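# Load two AA batteries into a remote's battery bay

## Task

Place both AA batteries in the open battery compartment of the remote control, each with correct polarity and fully seated against its spring; the remote itself may be moved.

## Robot and tools

Robot: two arms, left_arm and right_arm, each a six-joint arm with a two-finger parallel gripper and a wrist camera. Bases, as calibrated in the scene frame: left_arm at (-0.006, +0.345, +0.014) m, right_arm at (+0.002, -0.305, +0.012) m, both almost level. Fixed cameras cam_high and cam_low sit on a beam behind the arms; wrist cameras are cam_left_wrist and cam_right_wrist. All images are 672x504.

Scene frame: origin at table-top height, midway between the arms, a little behind the near table edge. +z is up, +x points out over the table, +y points toward left_arm. Arm names do not match image left and right. Reported hand positions (end_effector_position, metres) and orientations (end_effector_quat_wxyz) are in this frame and may be off by a few centimetres, more at long reach. end_effector_position is the point between the finger pads, just behind the tips. Fingers point along the gripper's +z and open along its y.

Command rows: every motion number lives in a row of 14 values, each in [-1, 1]: dx, dy, dz, rx, ry, rz, opening for left_arm, then the same seven for right_arm. Both arms are always in the row. The six pose numbers are an offset, not a pose: they are measured along the arm's own Hand target axes, starting from the Hand target at the start of the action or call. 1.0 equals 0.6 m of translation or 180 degrees of rotation; rx, ry, rz form a single rotation vector. Sending the same offset again moves further. Six zeros re-commands the present Hand target (useful to stop a push or to close a settling gap). Opening is absolute, not an offset: +1 fully open (about 87 mm between pads), +0.5 about 69 mm, 0 about 43 mm, -0.5 about 18 mm, -1 closed. Any 0 you send for an opening is a real command, so resend the current opening for a gripper you want unchanged.

execute_actions(actions, cameras): actions is a list of actions; each action is a list of up to 15 rows, one per 1/30 s step, and a short action repeats its last row to fill 15 steps. Every row in an action counts from that action's start pose. An empty actions list returns state and all camera images. cameras takes names, ["all"], or []; an unknown name invalidates the call.

move(target, speed, blend, opening_speed, blocking, cameras): target is one 14-number row or a list of up to 15 rows; all rows are offsets from the same starting Hand targets, not chained. Paths are straight, run together, take at least 0.5 s and are cut at 10 s. speed is the top path speed in m/s (0.002 to 2.9, default 0.25; rotation up to twice that in rad/s), one value or one per target. blend (m) rounds corners in a list; 0 stops at each point. opening_speed (per second on the -1 to +1 scale, at least 0.2) makes finger changes gradual. blocking=false returns after about 0.5 s while the move continues. The result adds a move: line giving the ending (done, off_target, moving, held, fault) and any limits (paced = pose clipped, held = steps withheld). Paths ignore obstacles and the other arm; faster moves lag more, overshoot and hit harder. Avoid routing a path near an arm's own base.

wait(seconds 0 to 10) lets time pass with last commands held. stop brakes a running move. zoom_image(camera, region [x0, y0, x1, y1], at most 504x504 pixels) enlarges part of the newest image of one camera. read_manual returns licence texts only. finished_scene(scene) ends the current scene, given its number; do this only once the batteries stay correctly seated with the robot away.

Results: Hand target is the last commanded pose after clipping; next offsets count from it. Grippers often settle short of it, so check position and tilt after each move and correct with an offset. Orientation commands are clipped to 40 degrees from the measured one per step. grip_measured reports the finger motor position on the opening scale; to grip, command about 0.04 below the reading at first contact. Readings can be about 1 mm off. Joint torques include gravity and offsets; positive means toward larger joint angle; torques 1 to 3 wrap at ±28 N m. Joint velocities may read "within noise". MOTOR HOT appears at 75 °C; at 90 °C the arm folds and is out for the scene; at 100 °C it drops. Holding loads, stretching out or pushing on an unreachable pose heats motors.

Avoid: dropping batteries or the remote, releasing moving parts, fast impacts, pressing hard on the table or fixtures (the bar, plate and rail behind/under the bases, up to 3 cm high), contact or squeezing between the two grippers, strain on wrist camera cables, and anything leaving the table. Loose objects may occasionally get nudged. Insert batteries slowly, with the contact end aligned to the bay's polarity markings, and press them gently down against the spring.

Each tool is called after "Call:" by a JSON object that holds its "name" and its "arguments", one argument or row to a line.

## Session

Call:
{"name": "execute_actions", "arguments": {
  "actions": []
}}

Scene clock: 0.00 s.
left_arm: end_effector_position=(+0.2519, +0.2347, +0.1713) grip_measured=+0.969 end_effector_quat_wxyz=(+0.592, +0.003, +0.803, -0.065) | right_arm: end_effector_position=(+0.2648, -0.0946, +0.2298) grip_measured=+1.000 end_effector_quat_wxyz=(+0.606, -0.160, +0.743, +0.233)
Joint positions: left_arm=[-0.813 0.73 0.416 -0.061 -0.623 -0.288 0.984] | right_arm=[0.689 0.785 0.551 0.111 0.1 0.198 1]
Joint velocities: within noise
Joint torques (N m): no reading
Heat: left arm: 41 °C; right arm: 37 °C.
Hand target: left_arm +0.2524, +0.2337, +0.1742; +0.594, +0.003, +0.802, -0.067 | right_arm +0.2657, -0.0941, +0.2396; +0.615, -0.157, +0.736, +0.237
Tool commands: left_gripper/opening=+1.0 right_gripper/opening=+1.0

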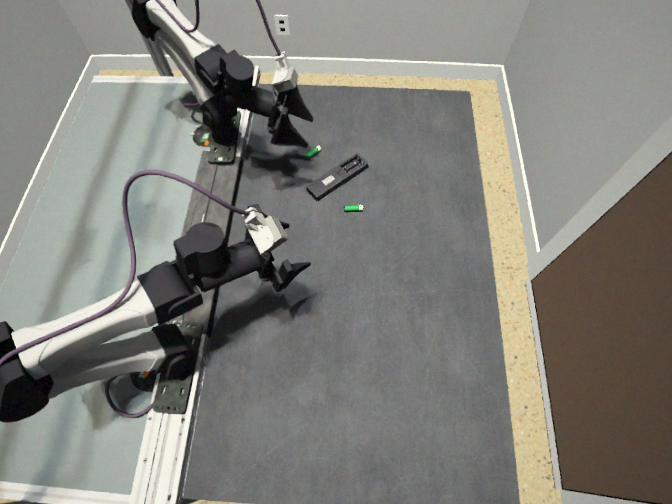

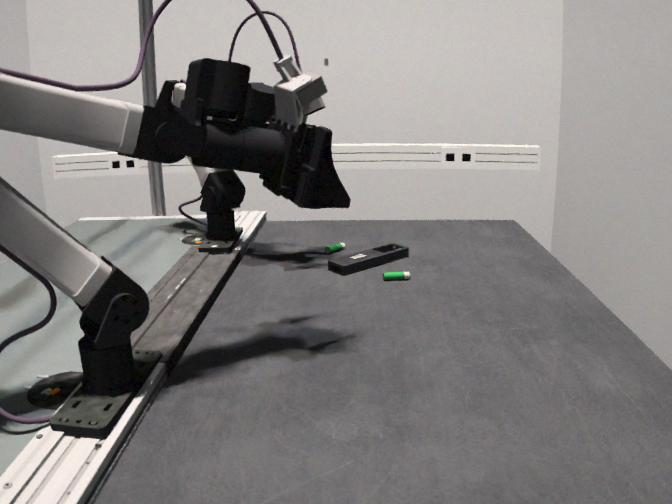

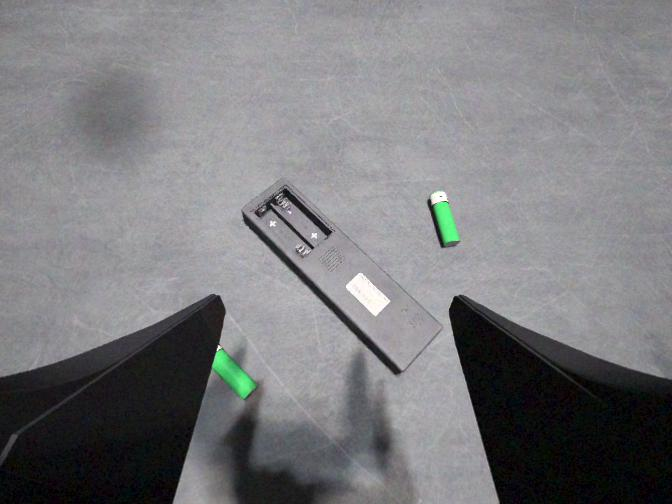

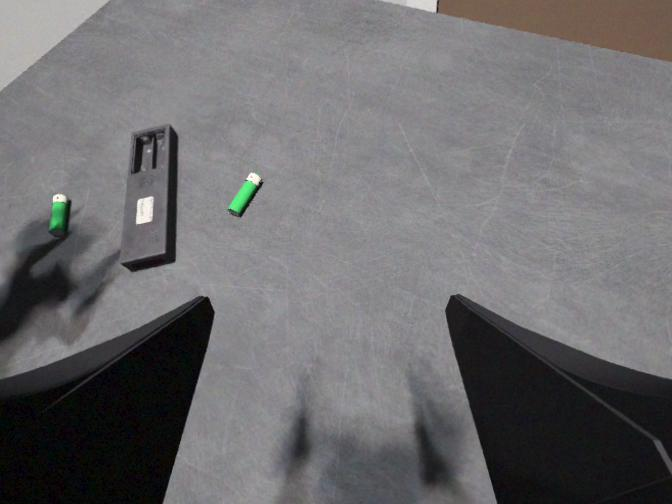

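Call:
{"name": "move", "arguments": {
  "target": [0.129,0.0938,0.0353,-0.171,0.3767,-0.1736,0,0.2985,0.2843,0.1395,-0.0329,0.0998,-0.0617,0.6],
  "cameras": ["all"]
}}

Scene clock: 5.73 s.
left_arm: end_effector_position=(+0.2495, +0.2840, +0.0833) grip_measured=+0.000 end_effector_quat_wxyz=(+0.000, -0.304, +0.953, +0.006) | right_arm: end_effector_position=(+0.2086, +0.0959, +0.0713) grip_measured=+0.600 end_effector_quat_wxyz=(+0.495, -0.305, +0.794, +0.177)
Joint positions: left_arm=[-0.223 1.688 1.211 -1.109 -0.051 -0.784 0.5] | right_arm=[1.26 1.689 0.808 0.396 0.481 0.243 0.8]
Joint torques (N m): left_arm=[0.2 -6.63 11.22 0.2 -0.07 -0.03] | right_arm=[0.43 -7.16 7.69 2.3 0.27 0.02]
Heat: left arm: 41 °C; right arm: 38 °C.
Hand target: left_arm +0.2544, +0.2813, +0.0884; +0.000, -0.309, +0.951, +0.000 | right_arm +0.2111, +0.1053, +0.0801; +0.504, -0.293, +0.791, +0.187
Off the commanded pose: left_arm 0.008 m, 1 deg | right_arm 0.013 m, 2 deg.
move: off_target (right_arm)

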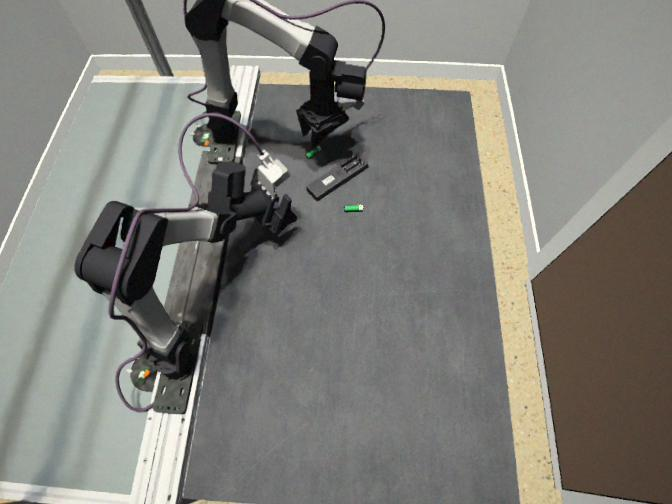

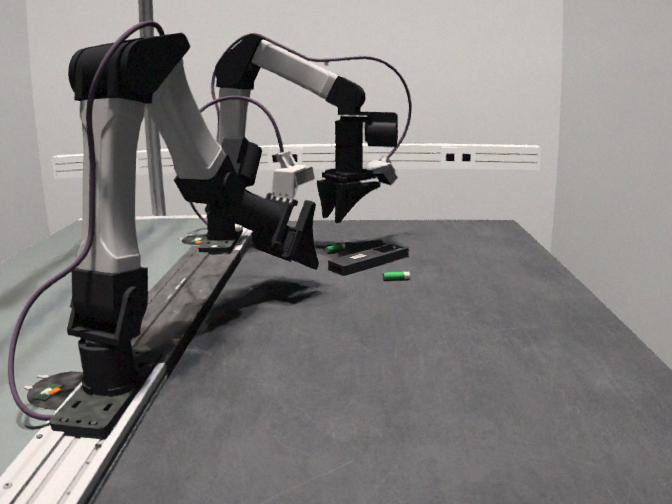

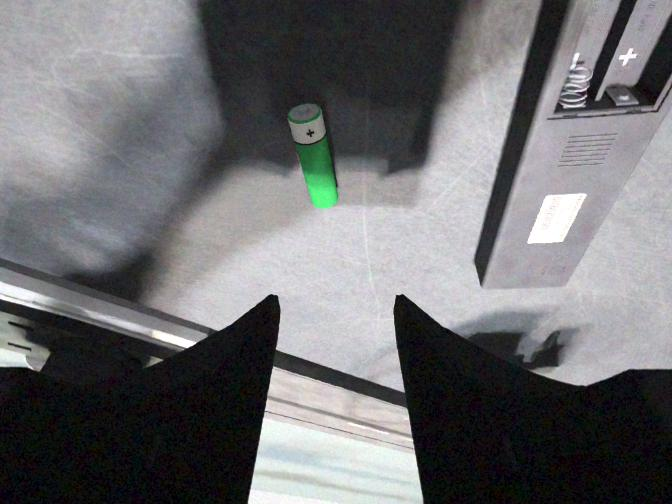

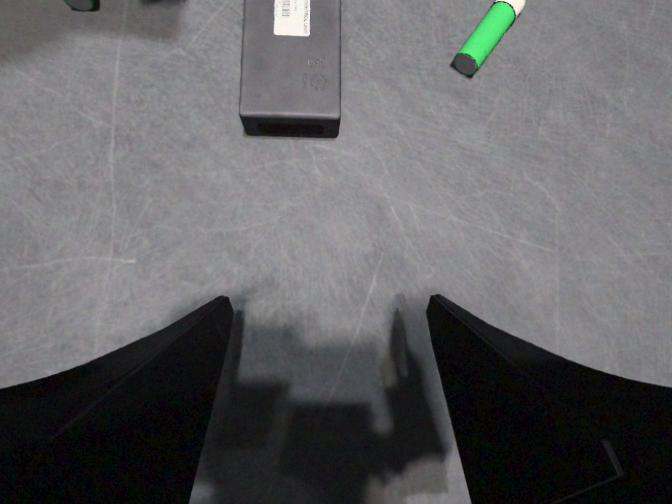

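Call:
{"name": "move", "arguments": {
  "target": [-0.0453,0.02,0.062,0.0065,0.111,-0.0368,0,-0.0857,0.032,0.1713,0,0,0,0.6],
  "speed": 0.15,
  "cameras": ["cam_left_wrist","cam_right_wrist","cam_low"]
}}

Scene clock: 8.97 s.
left_arm: end_effector_position=(+0.2654, +0.3088, +0.0477) grip_measured=+0.000 end_effector_quat_wxyz=(-0.160, -0.363, +0.916, -0.057) | right_arm: end_effector_position=(+0.2822, +0.1886, +0.0794) grip_measured=+0.600 end_effector_quat_wxyz=(+0.501, -0.292, +0.794, +0.182)
Joint positions: left_arm=[0.007 2.009 1.38 -1.213 0.166 -0.674 0.5] | right_arm=[1.167 2.039 1.319 0.274 0.41 0.212 0.8]
Joint torques (N m): left_arm=[-0.03 -8.85 10 -0.45 0.05 0.19] | right_arm=[-0.2 -10.65 8.38 2.16 0.04 -0.16]
Heat: left arm: 41 °C; right arm: 39 °C.
Hand target: left_arm +0.2692, +0.3070, +0.0512; -0.162, -0.358, +0.917, -0.063 | right_arm +0.2856, +0.1947, +0.0832; +0.504, -0.293, +0.791, +0.187
Off the commanded pose: left_arm 0.006 m, 1 deg | right_arm 0.008 m, 1 deg.
move: done
Images, in order (width x height): cam_low 672x504, cam_left_wrist 672x504, cam_right_wrist 672x504.

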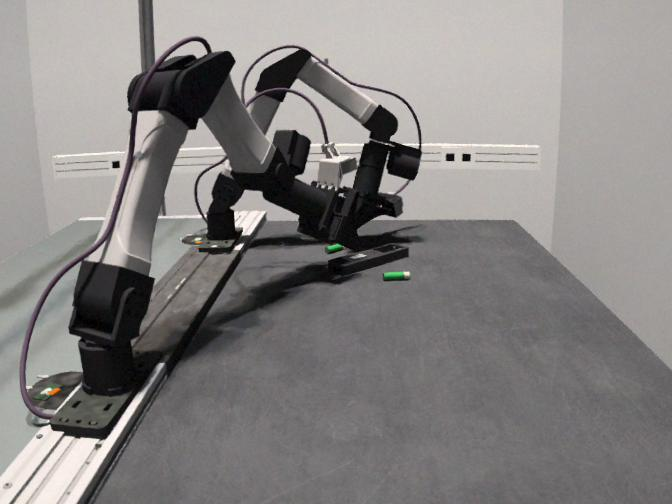

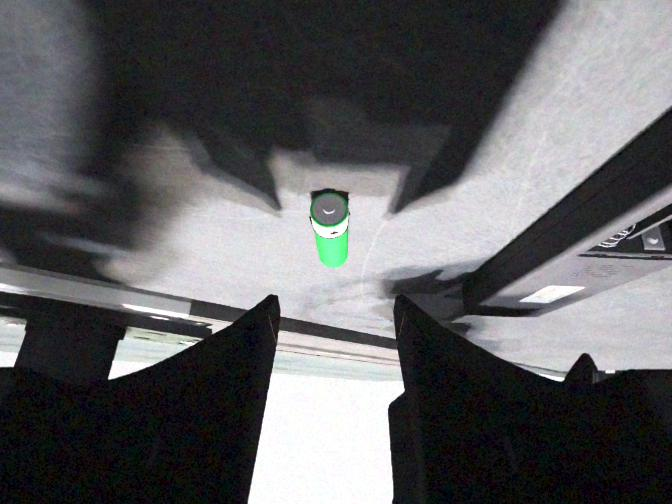

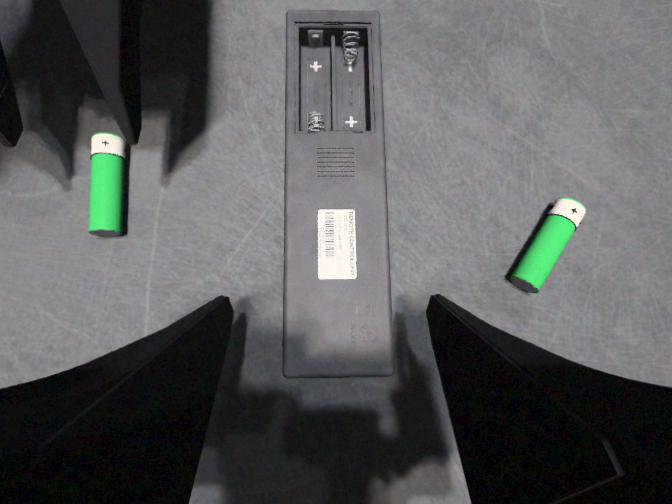

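Call:
{"name": "move", "arguments": {
  "target": [
    [-0.0163,0.005,0.03,0,0,0,-0.1,0.035,-0.005,0.017,0,0,0,0.6],
    [-0.0163,0.005,0.051,0,0,0,-0.1,0.0555,-0.005,0.0272,0,0,0,0.6]
  ],
  "speed": [0.12,0.05],
  "blend": [0.005,0],
  "cameras": ["cam_left_wrist","cam_right_wrist"]
}}

Call:
{"name": "zoom_image", "arguments": {
  "camera": "cam_left_wrist",
  "region": [236, 200, 436, 380]
}}

Scene clock: 10.83 s.
left_arm: end_effector_position=(+0.2686, +0.3115, +0.0251) grip_measured=-0.100 end_effector_quat_wxyz=(-0.156, -0.363, +0.917, -0.060) | right_arm: end_effector_position=(+0.2861, +0.1930, +0.0506) grip_measured=+0.600 end_effector_quat_wxyz=(+0.503, -0.292, +0.792, +0.185)
Joint positions: left_arm=[0.018 2.05 1.345 -1.133 0.166 -0.663 0.45] | right_arm=[1.163 2.115 1.302 0.375 0.404 0.21 0.8]
Joint torques (N m): left_arm=[-0.25 -8.94 5.56 0.01 0.03 0.16] | right_arm=[-0.32 -11.12 5.42 2.42 0.05 -0.16]
Heat: left arm: 42 °C; right arm: 39 °C.
Hand target: left_arm +0.2664, +0.3084, +0.0191; -0.162, -0.358, +0.917, -0.063 | right_arm +0.2880, +0.1931, +0.0463; +0.504, -0.293, +0.790, +0.187
Off the commanded pose: left_arm 0.007 m, 1 deg | right_arm 0.005 m, 0 deg.
move: done
Images, in order (width x height): cam_left_wrist 672x504, cam_right_wrist 672x504.

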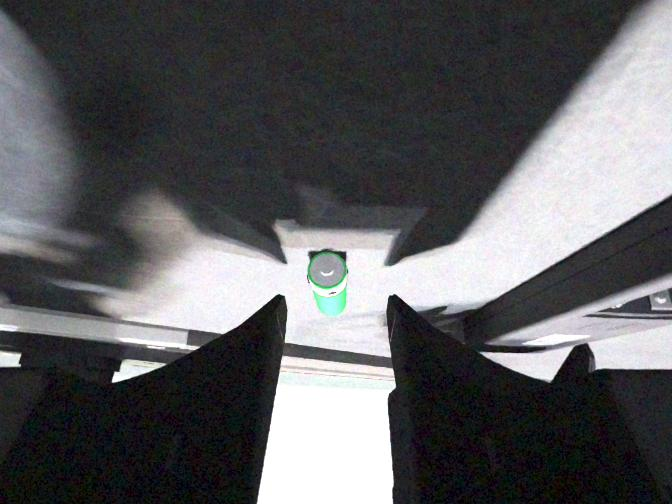

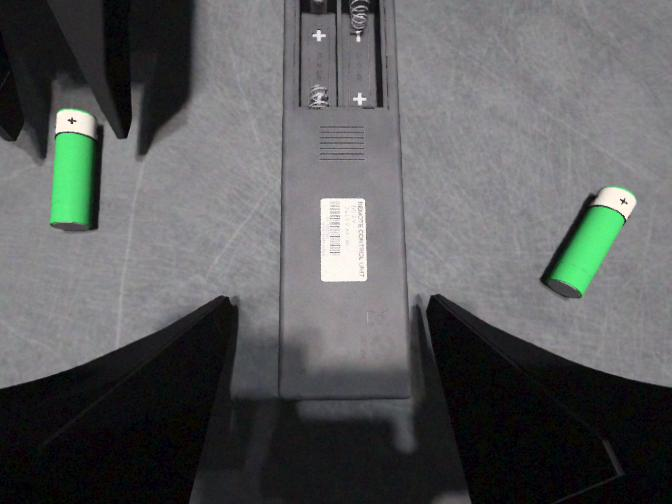

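Scaled by 2.520 from the camera's 672x504 image, which has a finer 960x720 frame.

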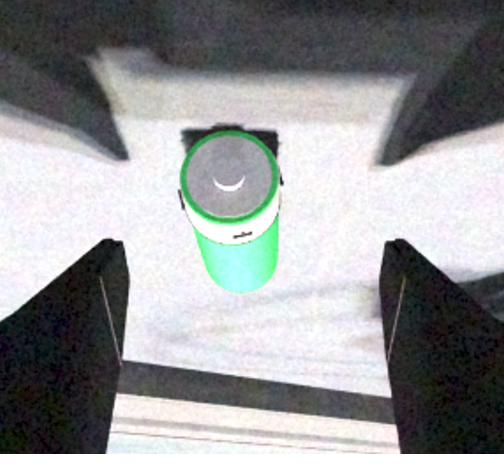

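Call:
{"name": "move", "arguments": {
  "target": [
    [0.006,0.0065,0.0185,0,0,0,-0.1,0.0195,-0.0075,0.0095,0,0,0,0.6],
    [0.006,0.0065,0.0185,0,0,0,-0.68,0.0195,-0.0075,0.0095,0,0,0,0.0]
  ],
  "speed": 0.06,
  "opening_speed": 0.6,
  "cameras": ["cam_left_wrist","cam_right_wrist"]
}}

Call:
{"name": "zoom_image", "arguments": {
  "camera": "cam_left_wrist",
  "region": [236, 200, 436, 380]
}}

Scene clock: 13.57 s.
left_arm: end_effector_position=(+0.2601, +0.3104, +0.0134) grip_measured=-0.616 end_effector_quat_wxyz=(-0.160, -0.363, +0.916, -0.058) | right_arm: end_effector_position=(+0.2895, +0.1903, +0.0387) grip_measured=+0.093 end_effector_quat_wxyz=(+0.504, -0.291, +0.792, +0.186)
Joint positions: left_arm=[0.018 2.05 1.289 -1.084 0.166 -0.663 0.192] | right_arm=[1.153 2.139 1.281 0.424 0.395 0.205 0.546]
Joint torques (N m): left_arm=[-0.5 -9.69 5.34 -0.04 0.04 0.12] | right_arm=[-0.32 -11.02 5.23 2.44 0.05 -0.16]
Heat: left arm: 42 °C; right arm: 39 °C.
Hand target: left_arm +0.2584, +0.3064, +0.0099; -0.162, -0.358, +0.917, -0.063 | right_arm +0.2911, +0.1898, +0.0331; +0.504, -0.293, +0.791, +0.187
Off the commanded pose: left_arm 0.006 m, 1 deg | right_arm 0.006 m, 0 deg.
move: done
Images, in order (width x height): cam_left_wrist 672x504, cam_right_wrist 672x504.

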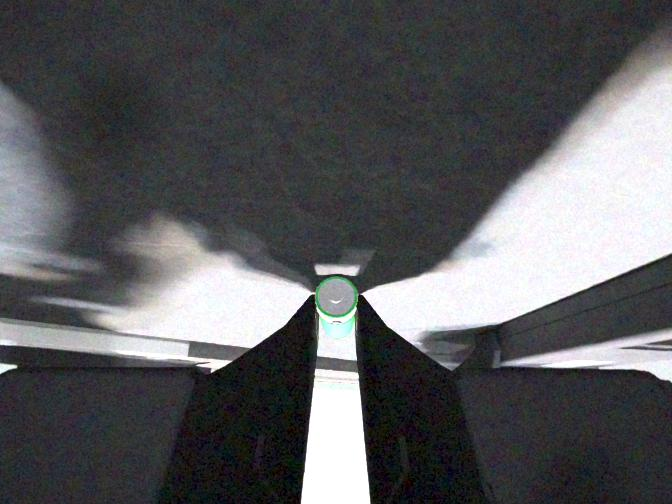

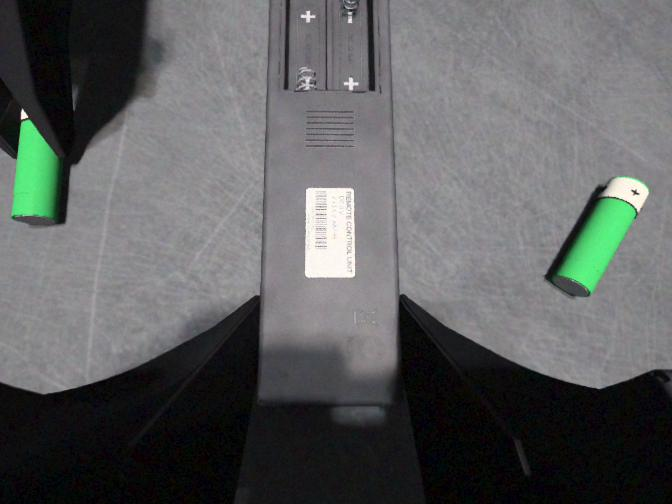

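Scaled by 2.520 from the camera's 672x504 image, which has a finer 960x720 frame.

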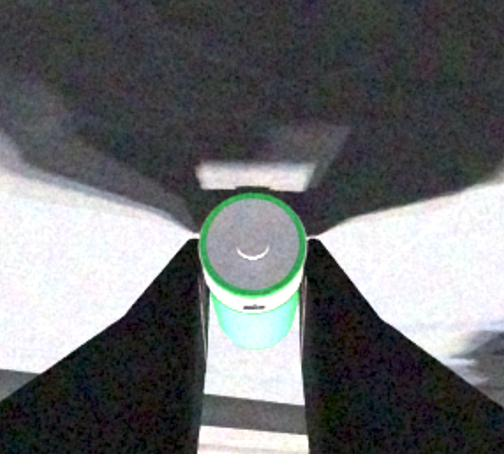

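Call:
{"name": "move", "arguments": {
  "target": [
    [0,0,0,0,0,0,-0.45,0,0,0,0,0,0,0.0],
    [0.0,0,-0.014,0,0,0,-0.45,0,0,0,0,0,0,0.0]
  ],
  "speed": 0.06,
  "opening_speed": 1,
  "cameras": ["cam_left_wrist"]
}}

Call:
{"name": "zoom_image", "arguments": {
  "camera": "cam_left_wrist",
  "region": [236, 200, 436, 380]
}}

Scene clock: 15.53 s.
left_arm: end_effector_position=(+0.2601, +0.3104, +0.0134) grip_measured=-0.450 end_effector_quat_wxyz=(-0.160, -0.363, +0.916, -0.058) | right_arm: end_effector_position=(+0.2895, +0.1903, +0.0387) grip_measured=+0.093 end_effector_quat_wxyz=(+0.504, -0.291, +0.792, +0.186)
Joint positions: left_arm=[0.018 2.05 1.289 -1.084 0.166 -0.663 0.275] | right_arm=[1.153 2.139 1.281 0.424 0.395 0.205 0.546]
Joint torques (N m): left_arm=[-0.16 -10.44 7.79 -0.43 0.03 0.17] | right_arm=[-0.32 -11.02 5.24 2.44 0.05 -0.16]
Heat: left arm: 42 °C; right arm: 40 °C.
Hand target: left_arm +0.2605, +0.3083, +0.0178; -0.162, -0.358, +0.917, -0.063 | right_arm +0.2911, +0.1898, +0.0331; +0.504, -0.293, +0.791, +0.187
Off the commanded pose: left_arm 0.005 m, 1 deg | right_arm 0.006 m, 0 deg.
move: done
Images, in order (width x height): cam_left_wrist 672x504.

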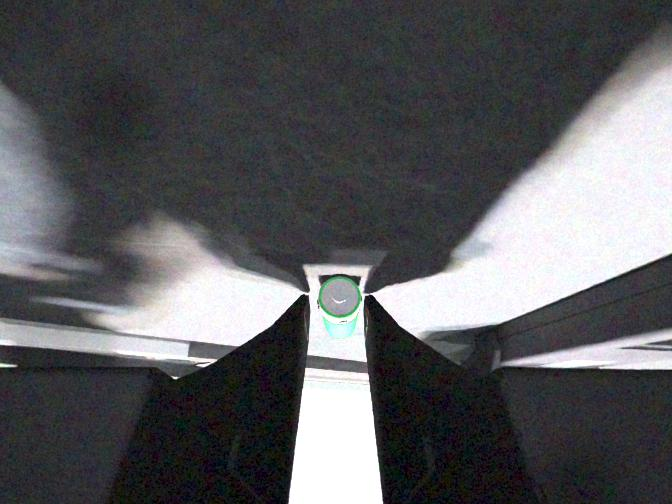

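Scaled by 2.520 from the camera's 672x504 image, which has a finer 960x720 frame.

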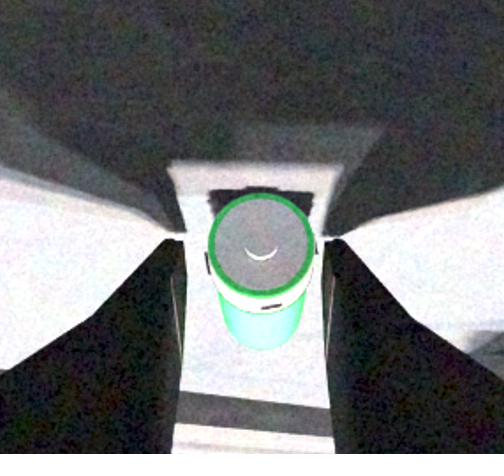

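Call:
{"name": "move", "arguments": {
  "target": [
    [0,0,-0.035,0,0,0,-0.45,0,0,0,0,0,0,0.0],
    [0.0,0.003,0.007,0,0,0,-0.45,0,0,0,0,0,0,0.0],
    [0.0,0.003,0.007,0,0,0,-0.68,0,0,0,0,0,0,0.0]
  ],
  "speed": 0.06,
  "opening_speed": 1,
  "cameras": ["cam_left_wrist"]
}}

Call:
{"name": "zoom_image", "arguments": {
  "camera": "cam_left_wrist",
  "region": [236, 200, 436, 380]
}}

Scene clock: 18.37 s.
left_arm: end_effector_position=(+0.2590, +0.3123, +0.0156) grip_measured=-0.624 end_effector_quat_wxyz=(-0.164, -0.362, +0.916, -0.058) | right_arm: end_effector_position=(+0.2895, +0.1903, +0.0387) grip_measured=+0.093 end_effector_quat_wxyz=(+0.504, -0.291, +0.792, +0.186)
Joint positions: left_arm=[0.024 2.05 1.296 -1.1 0.166 -0.654 0.188] | right_arm=[1.153 2.139 1.281 0.424 0.395 0.205 0.546]
Joint torques (N m): left_arm=[-0.47 -10.41 5.34 -0.07 0.03 0.08] | right_arm=[-0.32 -11.02 5.23 2.44 0.05 -0.16]
Heat: left arm: 43 °C; right arm: 41 °C.
Hand target: left_arm +0.2583, +0.3087, +0.0139; -0.162, -0.358, +0.917, -0.063 | right_arm +0.2911, +0.1898, +0.0331; +0.504, -0.293, +0.791, +0.187
Off the commanded pose: left_arm 0.004 m, 1 deg | right_arm 0.006 m, 0 deg.
move: done
Images, in order (width x height): cam_left_wrist 672x504.

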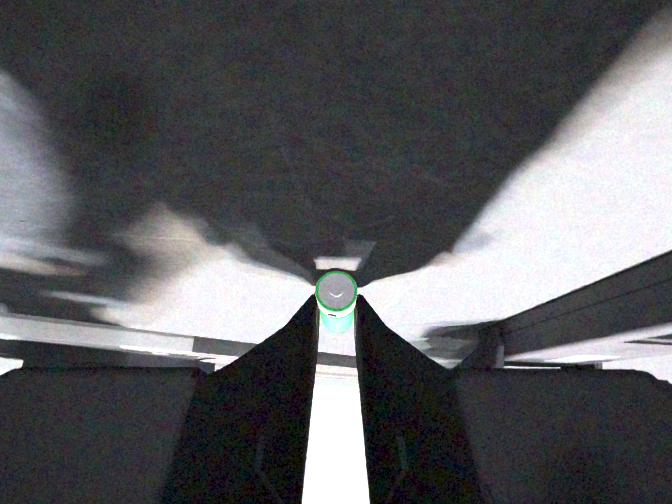

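Scaled by 2.520 from the camera's 672x504 image, which has a finer 960x720 frame.

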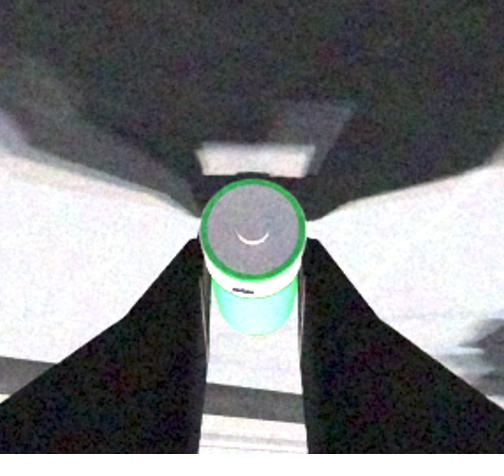

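Call:
{"name": "move", "arguments": {
  "target": [
    [0.034,0,-0.094,0,0,0,-0.68,0,0,0,0,0,0,0.0],
    [-0.0437,-0.2,-0.1205,-0.0018,-0.1123,0.0108,-0.68,0,0,0,0,0,0,0.0]
  ],
  "speed": 0.2,
  "blend": [0.02,0],
  "cameras": ["cam_left_wrist","cam_right_wrist"]
}}

Call:
{"name": "zoom_image", "arguments": {
  "camera": "cam_left_wrist",
  "region": [236, 180, 436, 390]
}}

Call:
{"name": "zoom_image", "arguments": {
  "camera": "cam_right_wrist",
  "region": [240, 0, 420, 120]
}}

Scene clock: 21.30 s.
left_arm: end_effector_position=(+0.3676, +0.2560, +0.0714) grip_measured=-0.624 end_effector_quat_wxyz=(-0.009, -0.346, +0.938, +0.000) | right_arm: end_effector_position=(+0.2895, +0.1903, +0.0387) grip_measured=+0.093 end_effector_quat_wxyz=(+0.504, -0.291, +0.792, +0.186)
Joint positions: left_arm=[-0.227 2.16 1.798 -1.234 -0.031 -0.878 0.188] | right_arm=[1.153 2.139 1.281 0.424 0.395 0.205 0.546]
Joint torques (N m): left_arm=[-0.39 -10.62 11.48 0.33 -0.29 -0.02] | right_arm=[-0.32 -11.02 5.23 2.44 0.06 -0.16]
Heat: left arm: 44 °C; right arm: 42 °C.
Hand target: left_arm +0.3759, +0.2539, +0.0728; +0.002, -0.348, +0.938, +0.001 | right_arm +0.2911, +0.1898, +0.0331; +0.504, -0.293, +0.791, +0.187
Off the commanded pose: left_arm 0.009 m, 1 deg | right_arm 0.006 m, 0 deg.
move: done
Images, in order (width x height): cam_left_wrist 672x504, cam_right_wrist 672x504.

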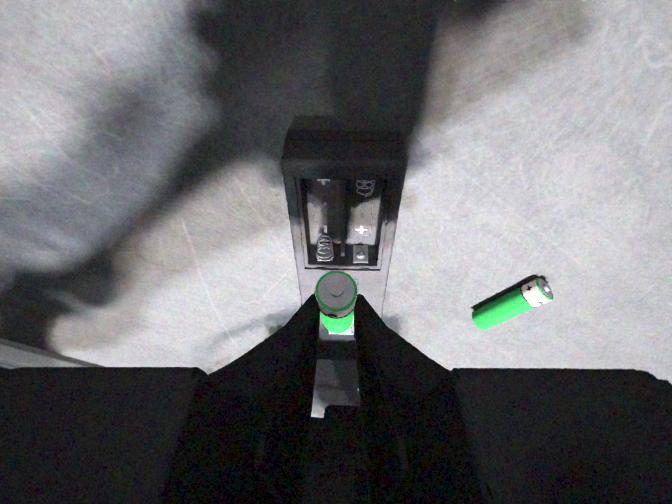

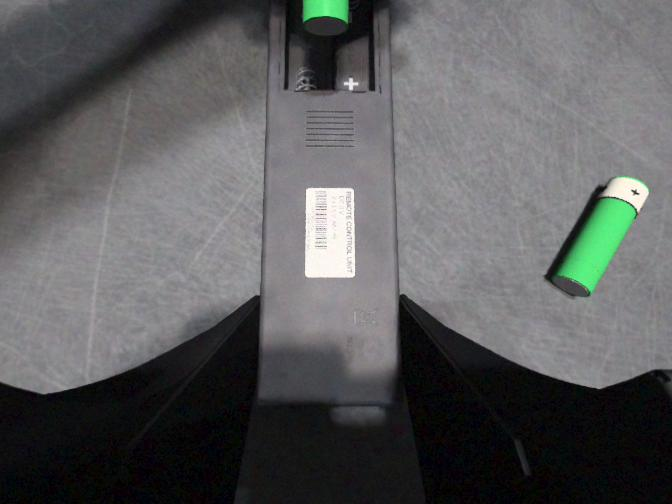

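Scaled by 2.400 from the camera's 672x504 image, which has a finer 960x720 frame.

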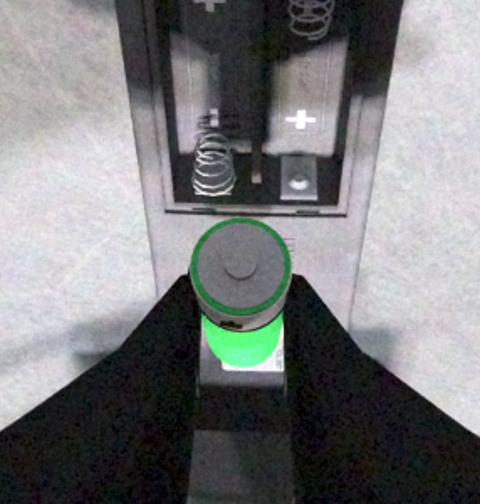

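Scaled by 2.800 from the camera's 672x504 image, which has a finer 960x720 frame.

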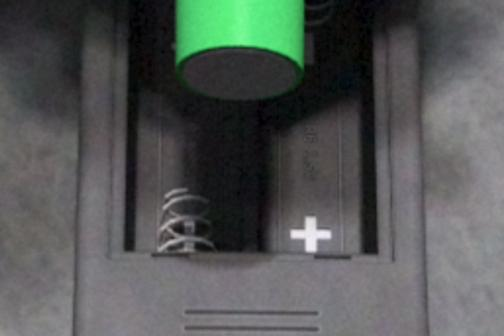

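Call:
{"name": "move", "arguments": {
  "target": [-0.0267,0.0115,0.034,0,0,0,-0.68,0,0,0,0,0,0,0.0],
  "speed": 0.15,
  "cameras": ["cam_left_wrist","cam_right_wrist"]
}}

Call:
{"name": "zoom_image", "arguments": {
  "camera": "cam_left_wrist",
  "region": [236, 180, 436, 390]
}}

Call:
{"name": "zoom_image", "arguments": {
  "camera": "cam_right_wrist",
  "region": [240, 0, 420, 120]
}}

Scene clock: 22.77 s.
left_arm: end_effector_position=(+0.3785, +0.2699, +0.0567) grip_measured=-0.624 end_effector_quat_wxyz=(-0.006, -0.354, +0.935, -0.001) | right_arm: end_effector_position=(+0.2895, +0.1903, +0.0387) grip_measured=+0.093 end_effector_quat_wxyz=(+0.504, -0.291, +0.792, +0.186)
Joint positions: left_arm=[-0.188 2.194 1.798 -1.192 -0.034 -0.856 0.188] | right_arm=[1.153 2.139 1.281 0.424 0.395 0.205 0.546]
Joint torques (N m): left_arm=[-0.12 -11.1 8.87 0.56 -0.27 0.19] | right_arm=[-0.32 -11.02 5.23 2.44 0.06 -0.16]
Heat: left arm: 44 °C; right arm: 42 °C.
Hand target: left_arm +0.3835, +0.2695, +0.0525; +0.002, -0.348, +0.938, +0.000 | right_arm +0.2911, +0.1898, +0.0331; +0.504, -0.293, +0.791, +0.187
Off the commanded pose: left_arm 0.007 m, 1 deg | right_arm 0.006 m, 0 deg.
move: done
Images, in order (width x height): cam_left_wrist 672x504, cam_right_wrist 672x504.

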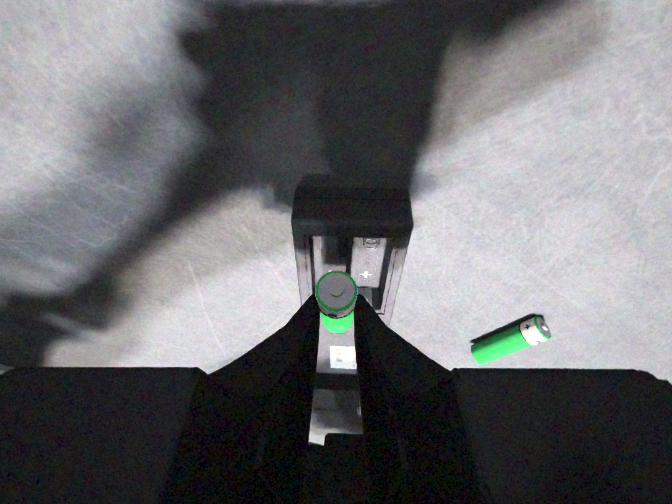

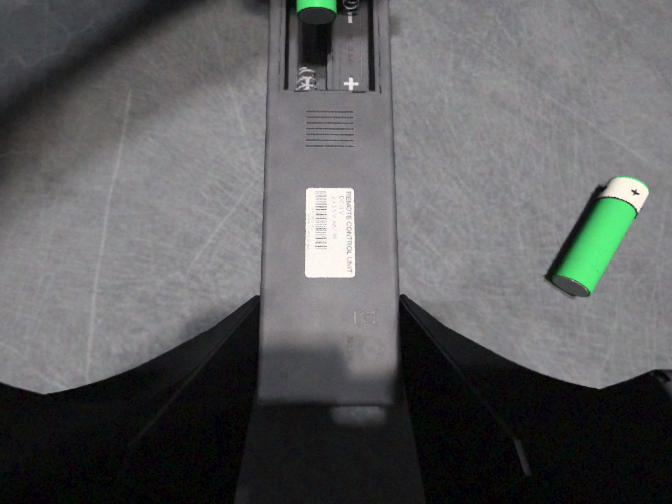

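Scaled by 2.400 from the camera's 672x504 image, which has a finer 960x720 frame.

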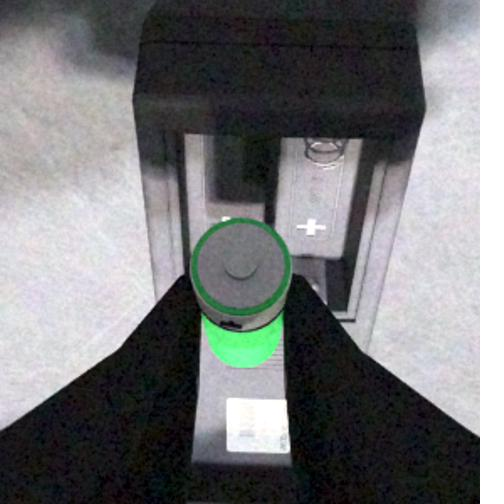

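Scaled by 2.800 from the camera's 672x504 image, which has a finer 960x720 frame.

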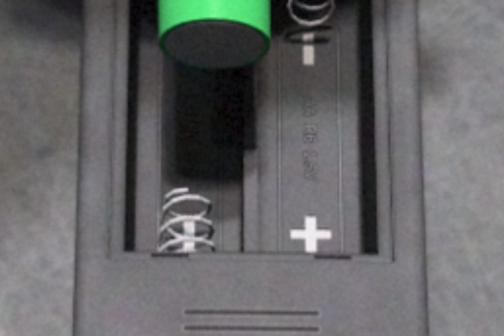

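Call:
{"name": "move", "arguments": {
  "target": [
    [0,0.005,0.030,0,0,0,-0.7,0,0,0,0,0,0,0.0],
    [0.05,0.005,0.034,0,0,0,-0.7,0,0,0,0,0,0,0.0]
  ],
  "speed": 0.06,
  "cameras": ["cam_left_wrist","cam_right_wrist"]
}}

Call:
{"name": "zoom_image", "arguments": {
  "camera": "cam_left_wrist",
  "region": [236, 180, 436, 390]
}}

Call:
{"name": "zoom_image", "arguments": {
  "camera": "cam_right_wrist",
  "region": [240, 0, 420, 120]
}}

Scene clock: 24.87 s.
left_arm: end_effector_position=(+0.3689, +0.2667, +0.0326) grip_measured=-0.624 end_effector_quat_wxyz=(+0.013, -0.352, +0.936, +0.009) | right_arm: end_effector_position=(+0.2894, +0.1903, +0.0387) grip_measured=+0.093 end_effector_quat_wxyz=(+0.504, -0.291, +0.792, +0.186)
Joint positions: left_arm=[-0.212 2.154 1.642 -1.054 -0.069 -0.876 0.188] | right_arm=[1.153 2.139 1.281 0.424 0.395 0.205 0.546]
Joint torques (N m): left_arm=[-2.02 -13.2 5.18 0.42 0.05 -0.11] | right_arm=[-0.34 -11.02 5.24 2.44 0.06 -0.16]
Heat: left arm: 45 °C; right arm: 43 °C.
Hand target: left_arm +0.3589, +0.2523, +0.0319; +0.002, -0.348, +0.938, +0.000 | right_arm +0.2911, +0.1898, +0.0331; +0.504, -0.293, +0.791, +0.187
Off the commanded pose: left_arm 0.018 m, 2 deg | right_arm 0.006 m, 0 deg.
move: off_target (left_arm)
Images, in order (width x height): cam_left_wrist 672x504, cam_right_wrist 672x504.

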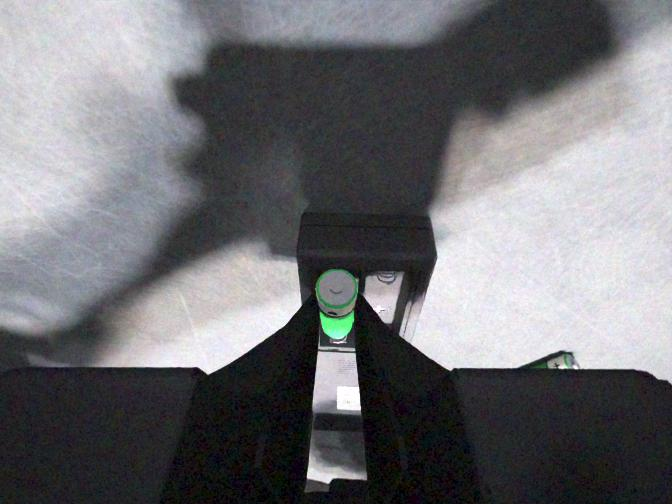

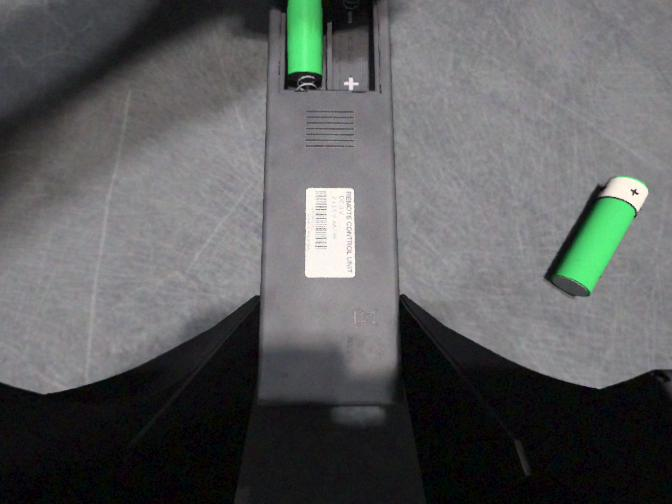

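Scaled by 2.400 from the camera's 672x504 image, which has a finer 960x720 frame.

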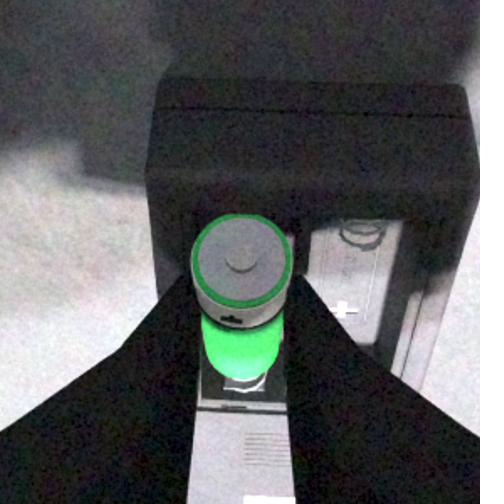

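Scaled by 2.800 from the camera's 672x504 image, which has a finer 960x720 frame.

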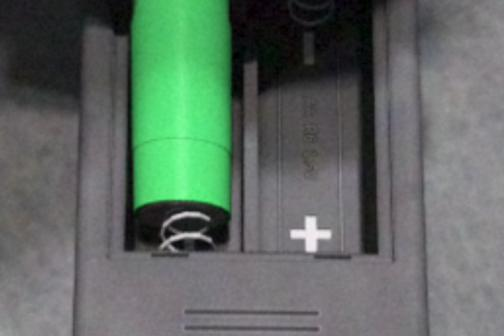

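Call:
{"name": "move", "arguments": {
  "target": [
    [0.03,-0.001,0.004,0,0,0,-0.7,-0.004,0,0.008,0,0,0,0.0],
    [0.036,-0.001,0.02,0,0.02,0,-0.7,-0.004,0,0.008,0,0,0,0.0]
  ],
  "speed": 0.06,
  "cameras": ["cam_left_wrist","cam_right_wrist"]
}}

Call:
{"name": "zoom_image", "arguments": {
  "camera": "cam_left_wrist",
  "region": [236, 180, 436, 390]
}}

Call:
{"name": "zoom_image", "arguments": {
  "camera": "cam_right_wrist",
  "region": [240, 0, 420, 120]
}}

Scene clock: 26.77 s.
left_arm: end_effector_position=(+0.3659, +0.2639, +0.0325) grip_measured=-0.624 end_effector_quat_wxyz=(+0.035, -0.357, +0.933, +0.015) | right_arm: end_effector_position=(+0.2900, +0.1898, +0.0383) grip_measured=+0.093 end_effector_quat_wxyz=(+0.504, -0.291, +0.792, +0.185)
Joint positions: left_arm=[-0.234 2.114 1.581 -1.005 -0.102 -0.906 0.188] | right_arm=[1.152 2.139 1.281 0.424 0.395 0.204 0.546]
Joint torques (N m): left_arm=[-1.81 -8.58 6.06 0.11 0.78 -0.06] | right_arm=[-0.69 -9.73 7.23 2.34 0.01 -0.18]
Heat: left arm: 46 °C; right arm: 44 °C.
Hand target: left_arm +0.3430, +0.2379, +0.0199; -0.028, -0.348, +0.937, -0.010 | right_arm +0.2952, +0.1933, +0.0333; +0.504, -0.293, +0.791, +0.187
Off the commanded pose: left_arm 0.037 m, 8 deg | right_arm 0.008 m, 0 deg.
move: off_target (left_arm)
Images, in order (width x height): cam_left_wrist 672x504, cam_right_wrist 672x504.

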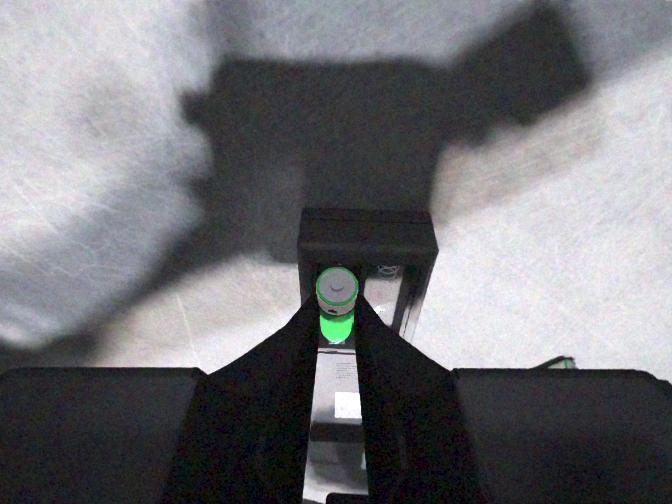

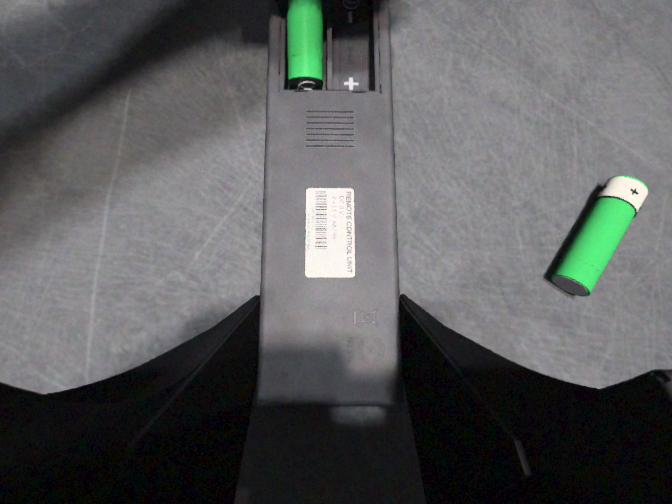

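Scaled by 2.400 from the camera's 672x504 image, which has a finer 960x720 frame.

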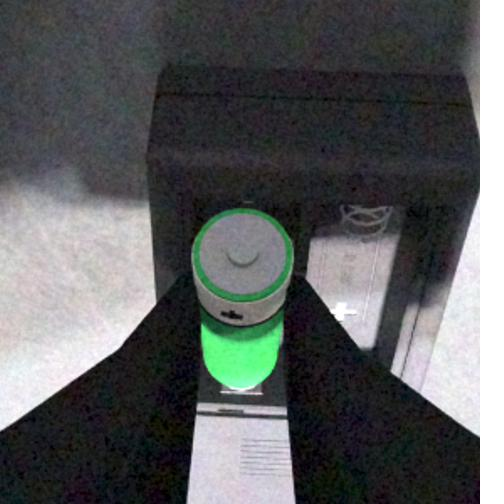

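Scaled by 2.800 from the camera's 672x504 image, which has a finer 960x720 frame.

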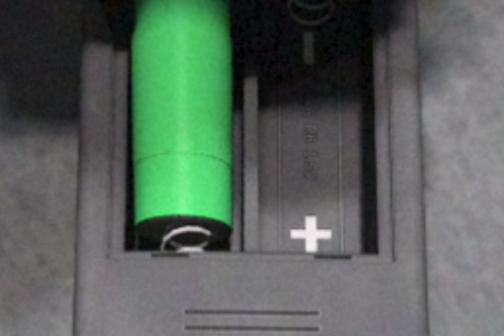

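Call:
{"name": "move", "arguments": {
  "target": [
    [0.012,0.0,0.01,0,0.07,0,-0.7,0,0,0,0,0,0,0.0]
  ],
  "speed": 0.06,
  "cameras": ["cam_left_wrist","cam_right_wrist"]
}}

Call:
{"name": "zoom_image", "arguments": {
  "camera": "cam_left_wrist",
  "region": [236, 180, 436, 390]
}}

Call:
{"name": "zoom_image", "arguments": {
  "camera": "cam_right_wrist",
  "region": [240, 0, 420, 120]
}}

Scene clock: 30.00 s.
left_arm: end_effector_position=(+0.3661, +0.2637, +0.0307) grip_measured=-0.624 end_effector_quat_wxyz=(-0.048, -0.360, +0.931, -0.028) | right_arm: end_effector_position=(+0.2900, +0.1898, +0.0383) grip_measured=+0.093 end_effector_quat_wxyz=(+0.504, -0.291, +0.792, +0.185)
Joint positions: left_arm=[-0.166 2.221 1.716 -1.133 0.055 -0.847 0.188] | right_arm=[1.152 2.139 1.281 0.424 0.395 0.204 0.546]
Joint torques (N m): left_arm=[-2.55 -6.8 6.01 -0.32 0.91 0.02] | right_arm=[-0.68 -9.73 7.23 2.34 0.01 -0.18]
Heat: left arm: 46 °C; right arm: 44 °C.
Hand target: left_arm +0.3373, +0.2329, +0.0144; -0.130, -0.344, +0.928, -0.049 | right_arm +0.2952, +0.1933, +0.0333; +0.504, -0.293, +0.791, +0.187
Off the commanded pose: left_arm 0.045 m, 10 deg | right_arm 0.008 m, 0 deg.
move: off_target (left_arm)
Images, in order (width x height): cam_left_wrist 672x504, cam_right_wrist 672x504.

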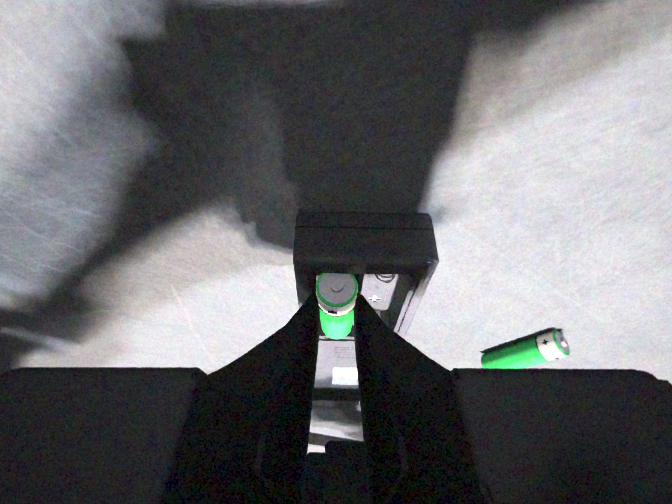

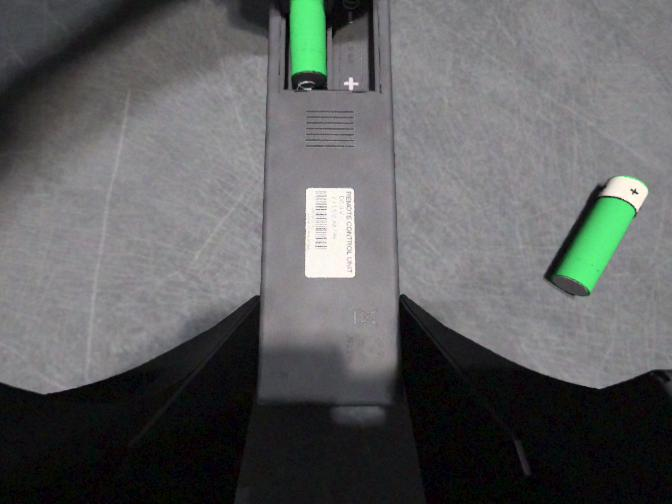

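Scaled by 2.400 from the camera's 672x504 image, which has a finer 960x720 frame.

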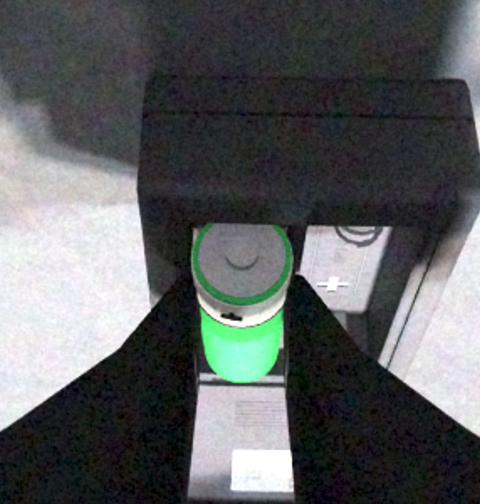

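Scaled by 2.800 from the camera's 672x504 image, which has a finer 960x720 frame.

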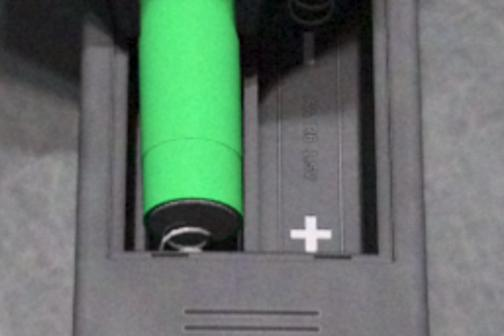

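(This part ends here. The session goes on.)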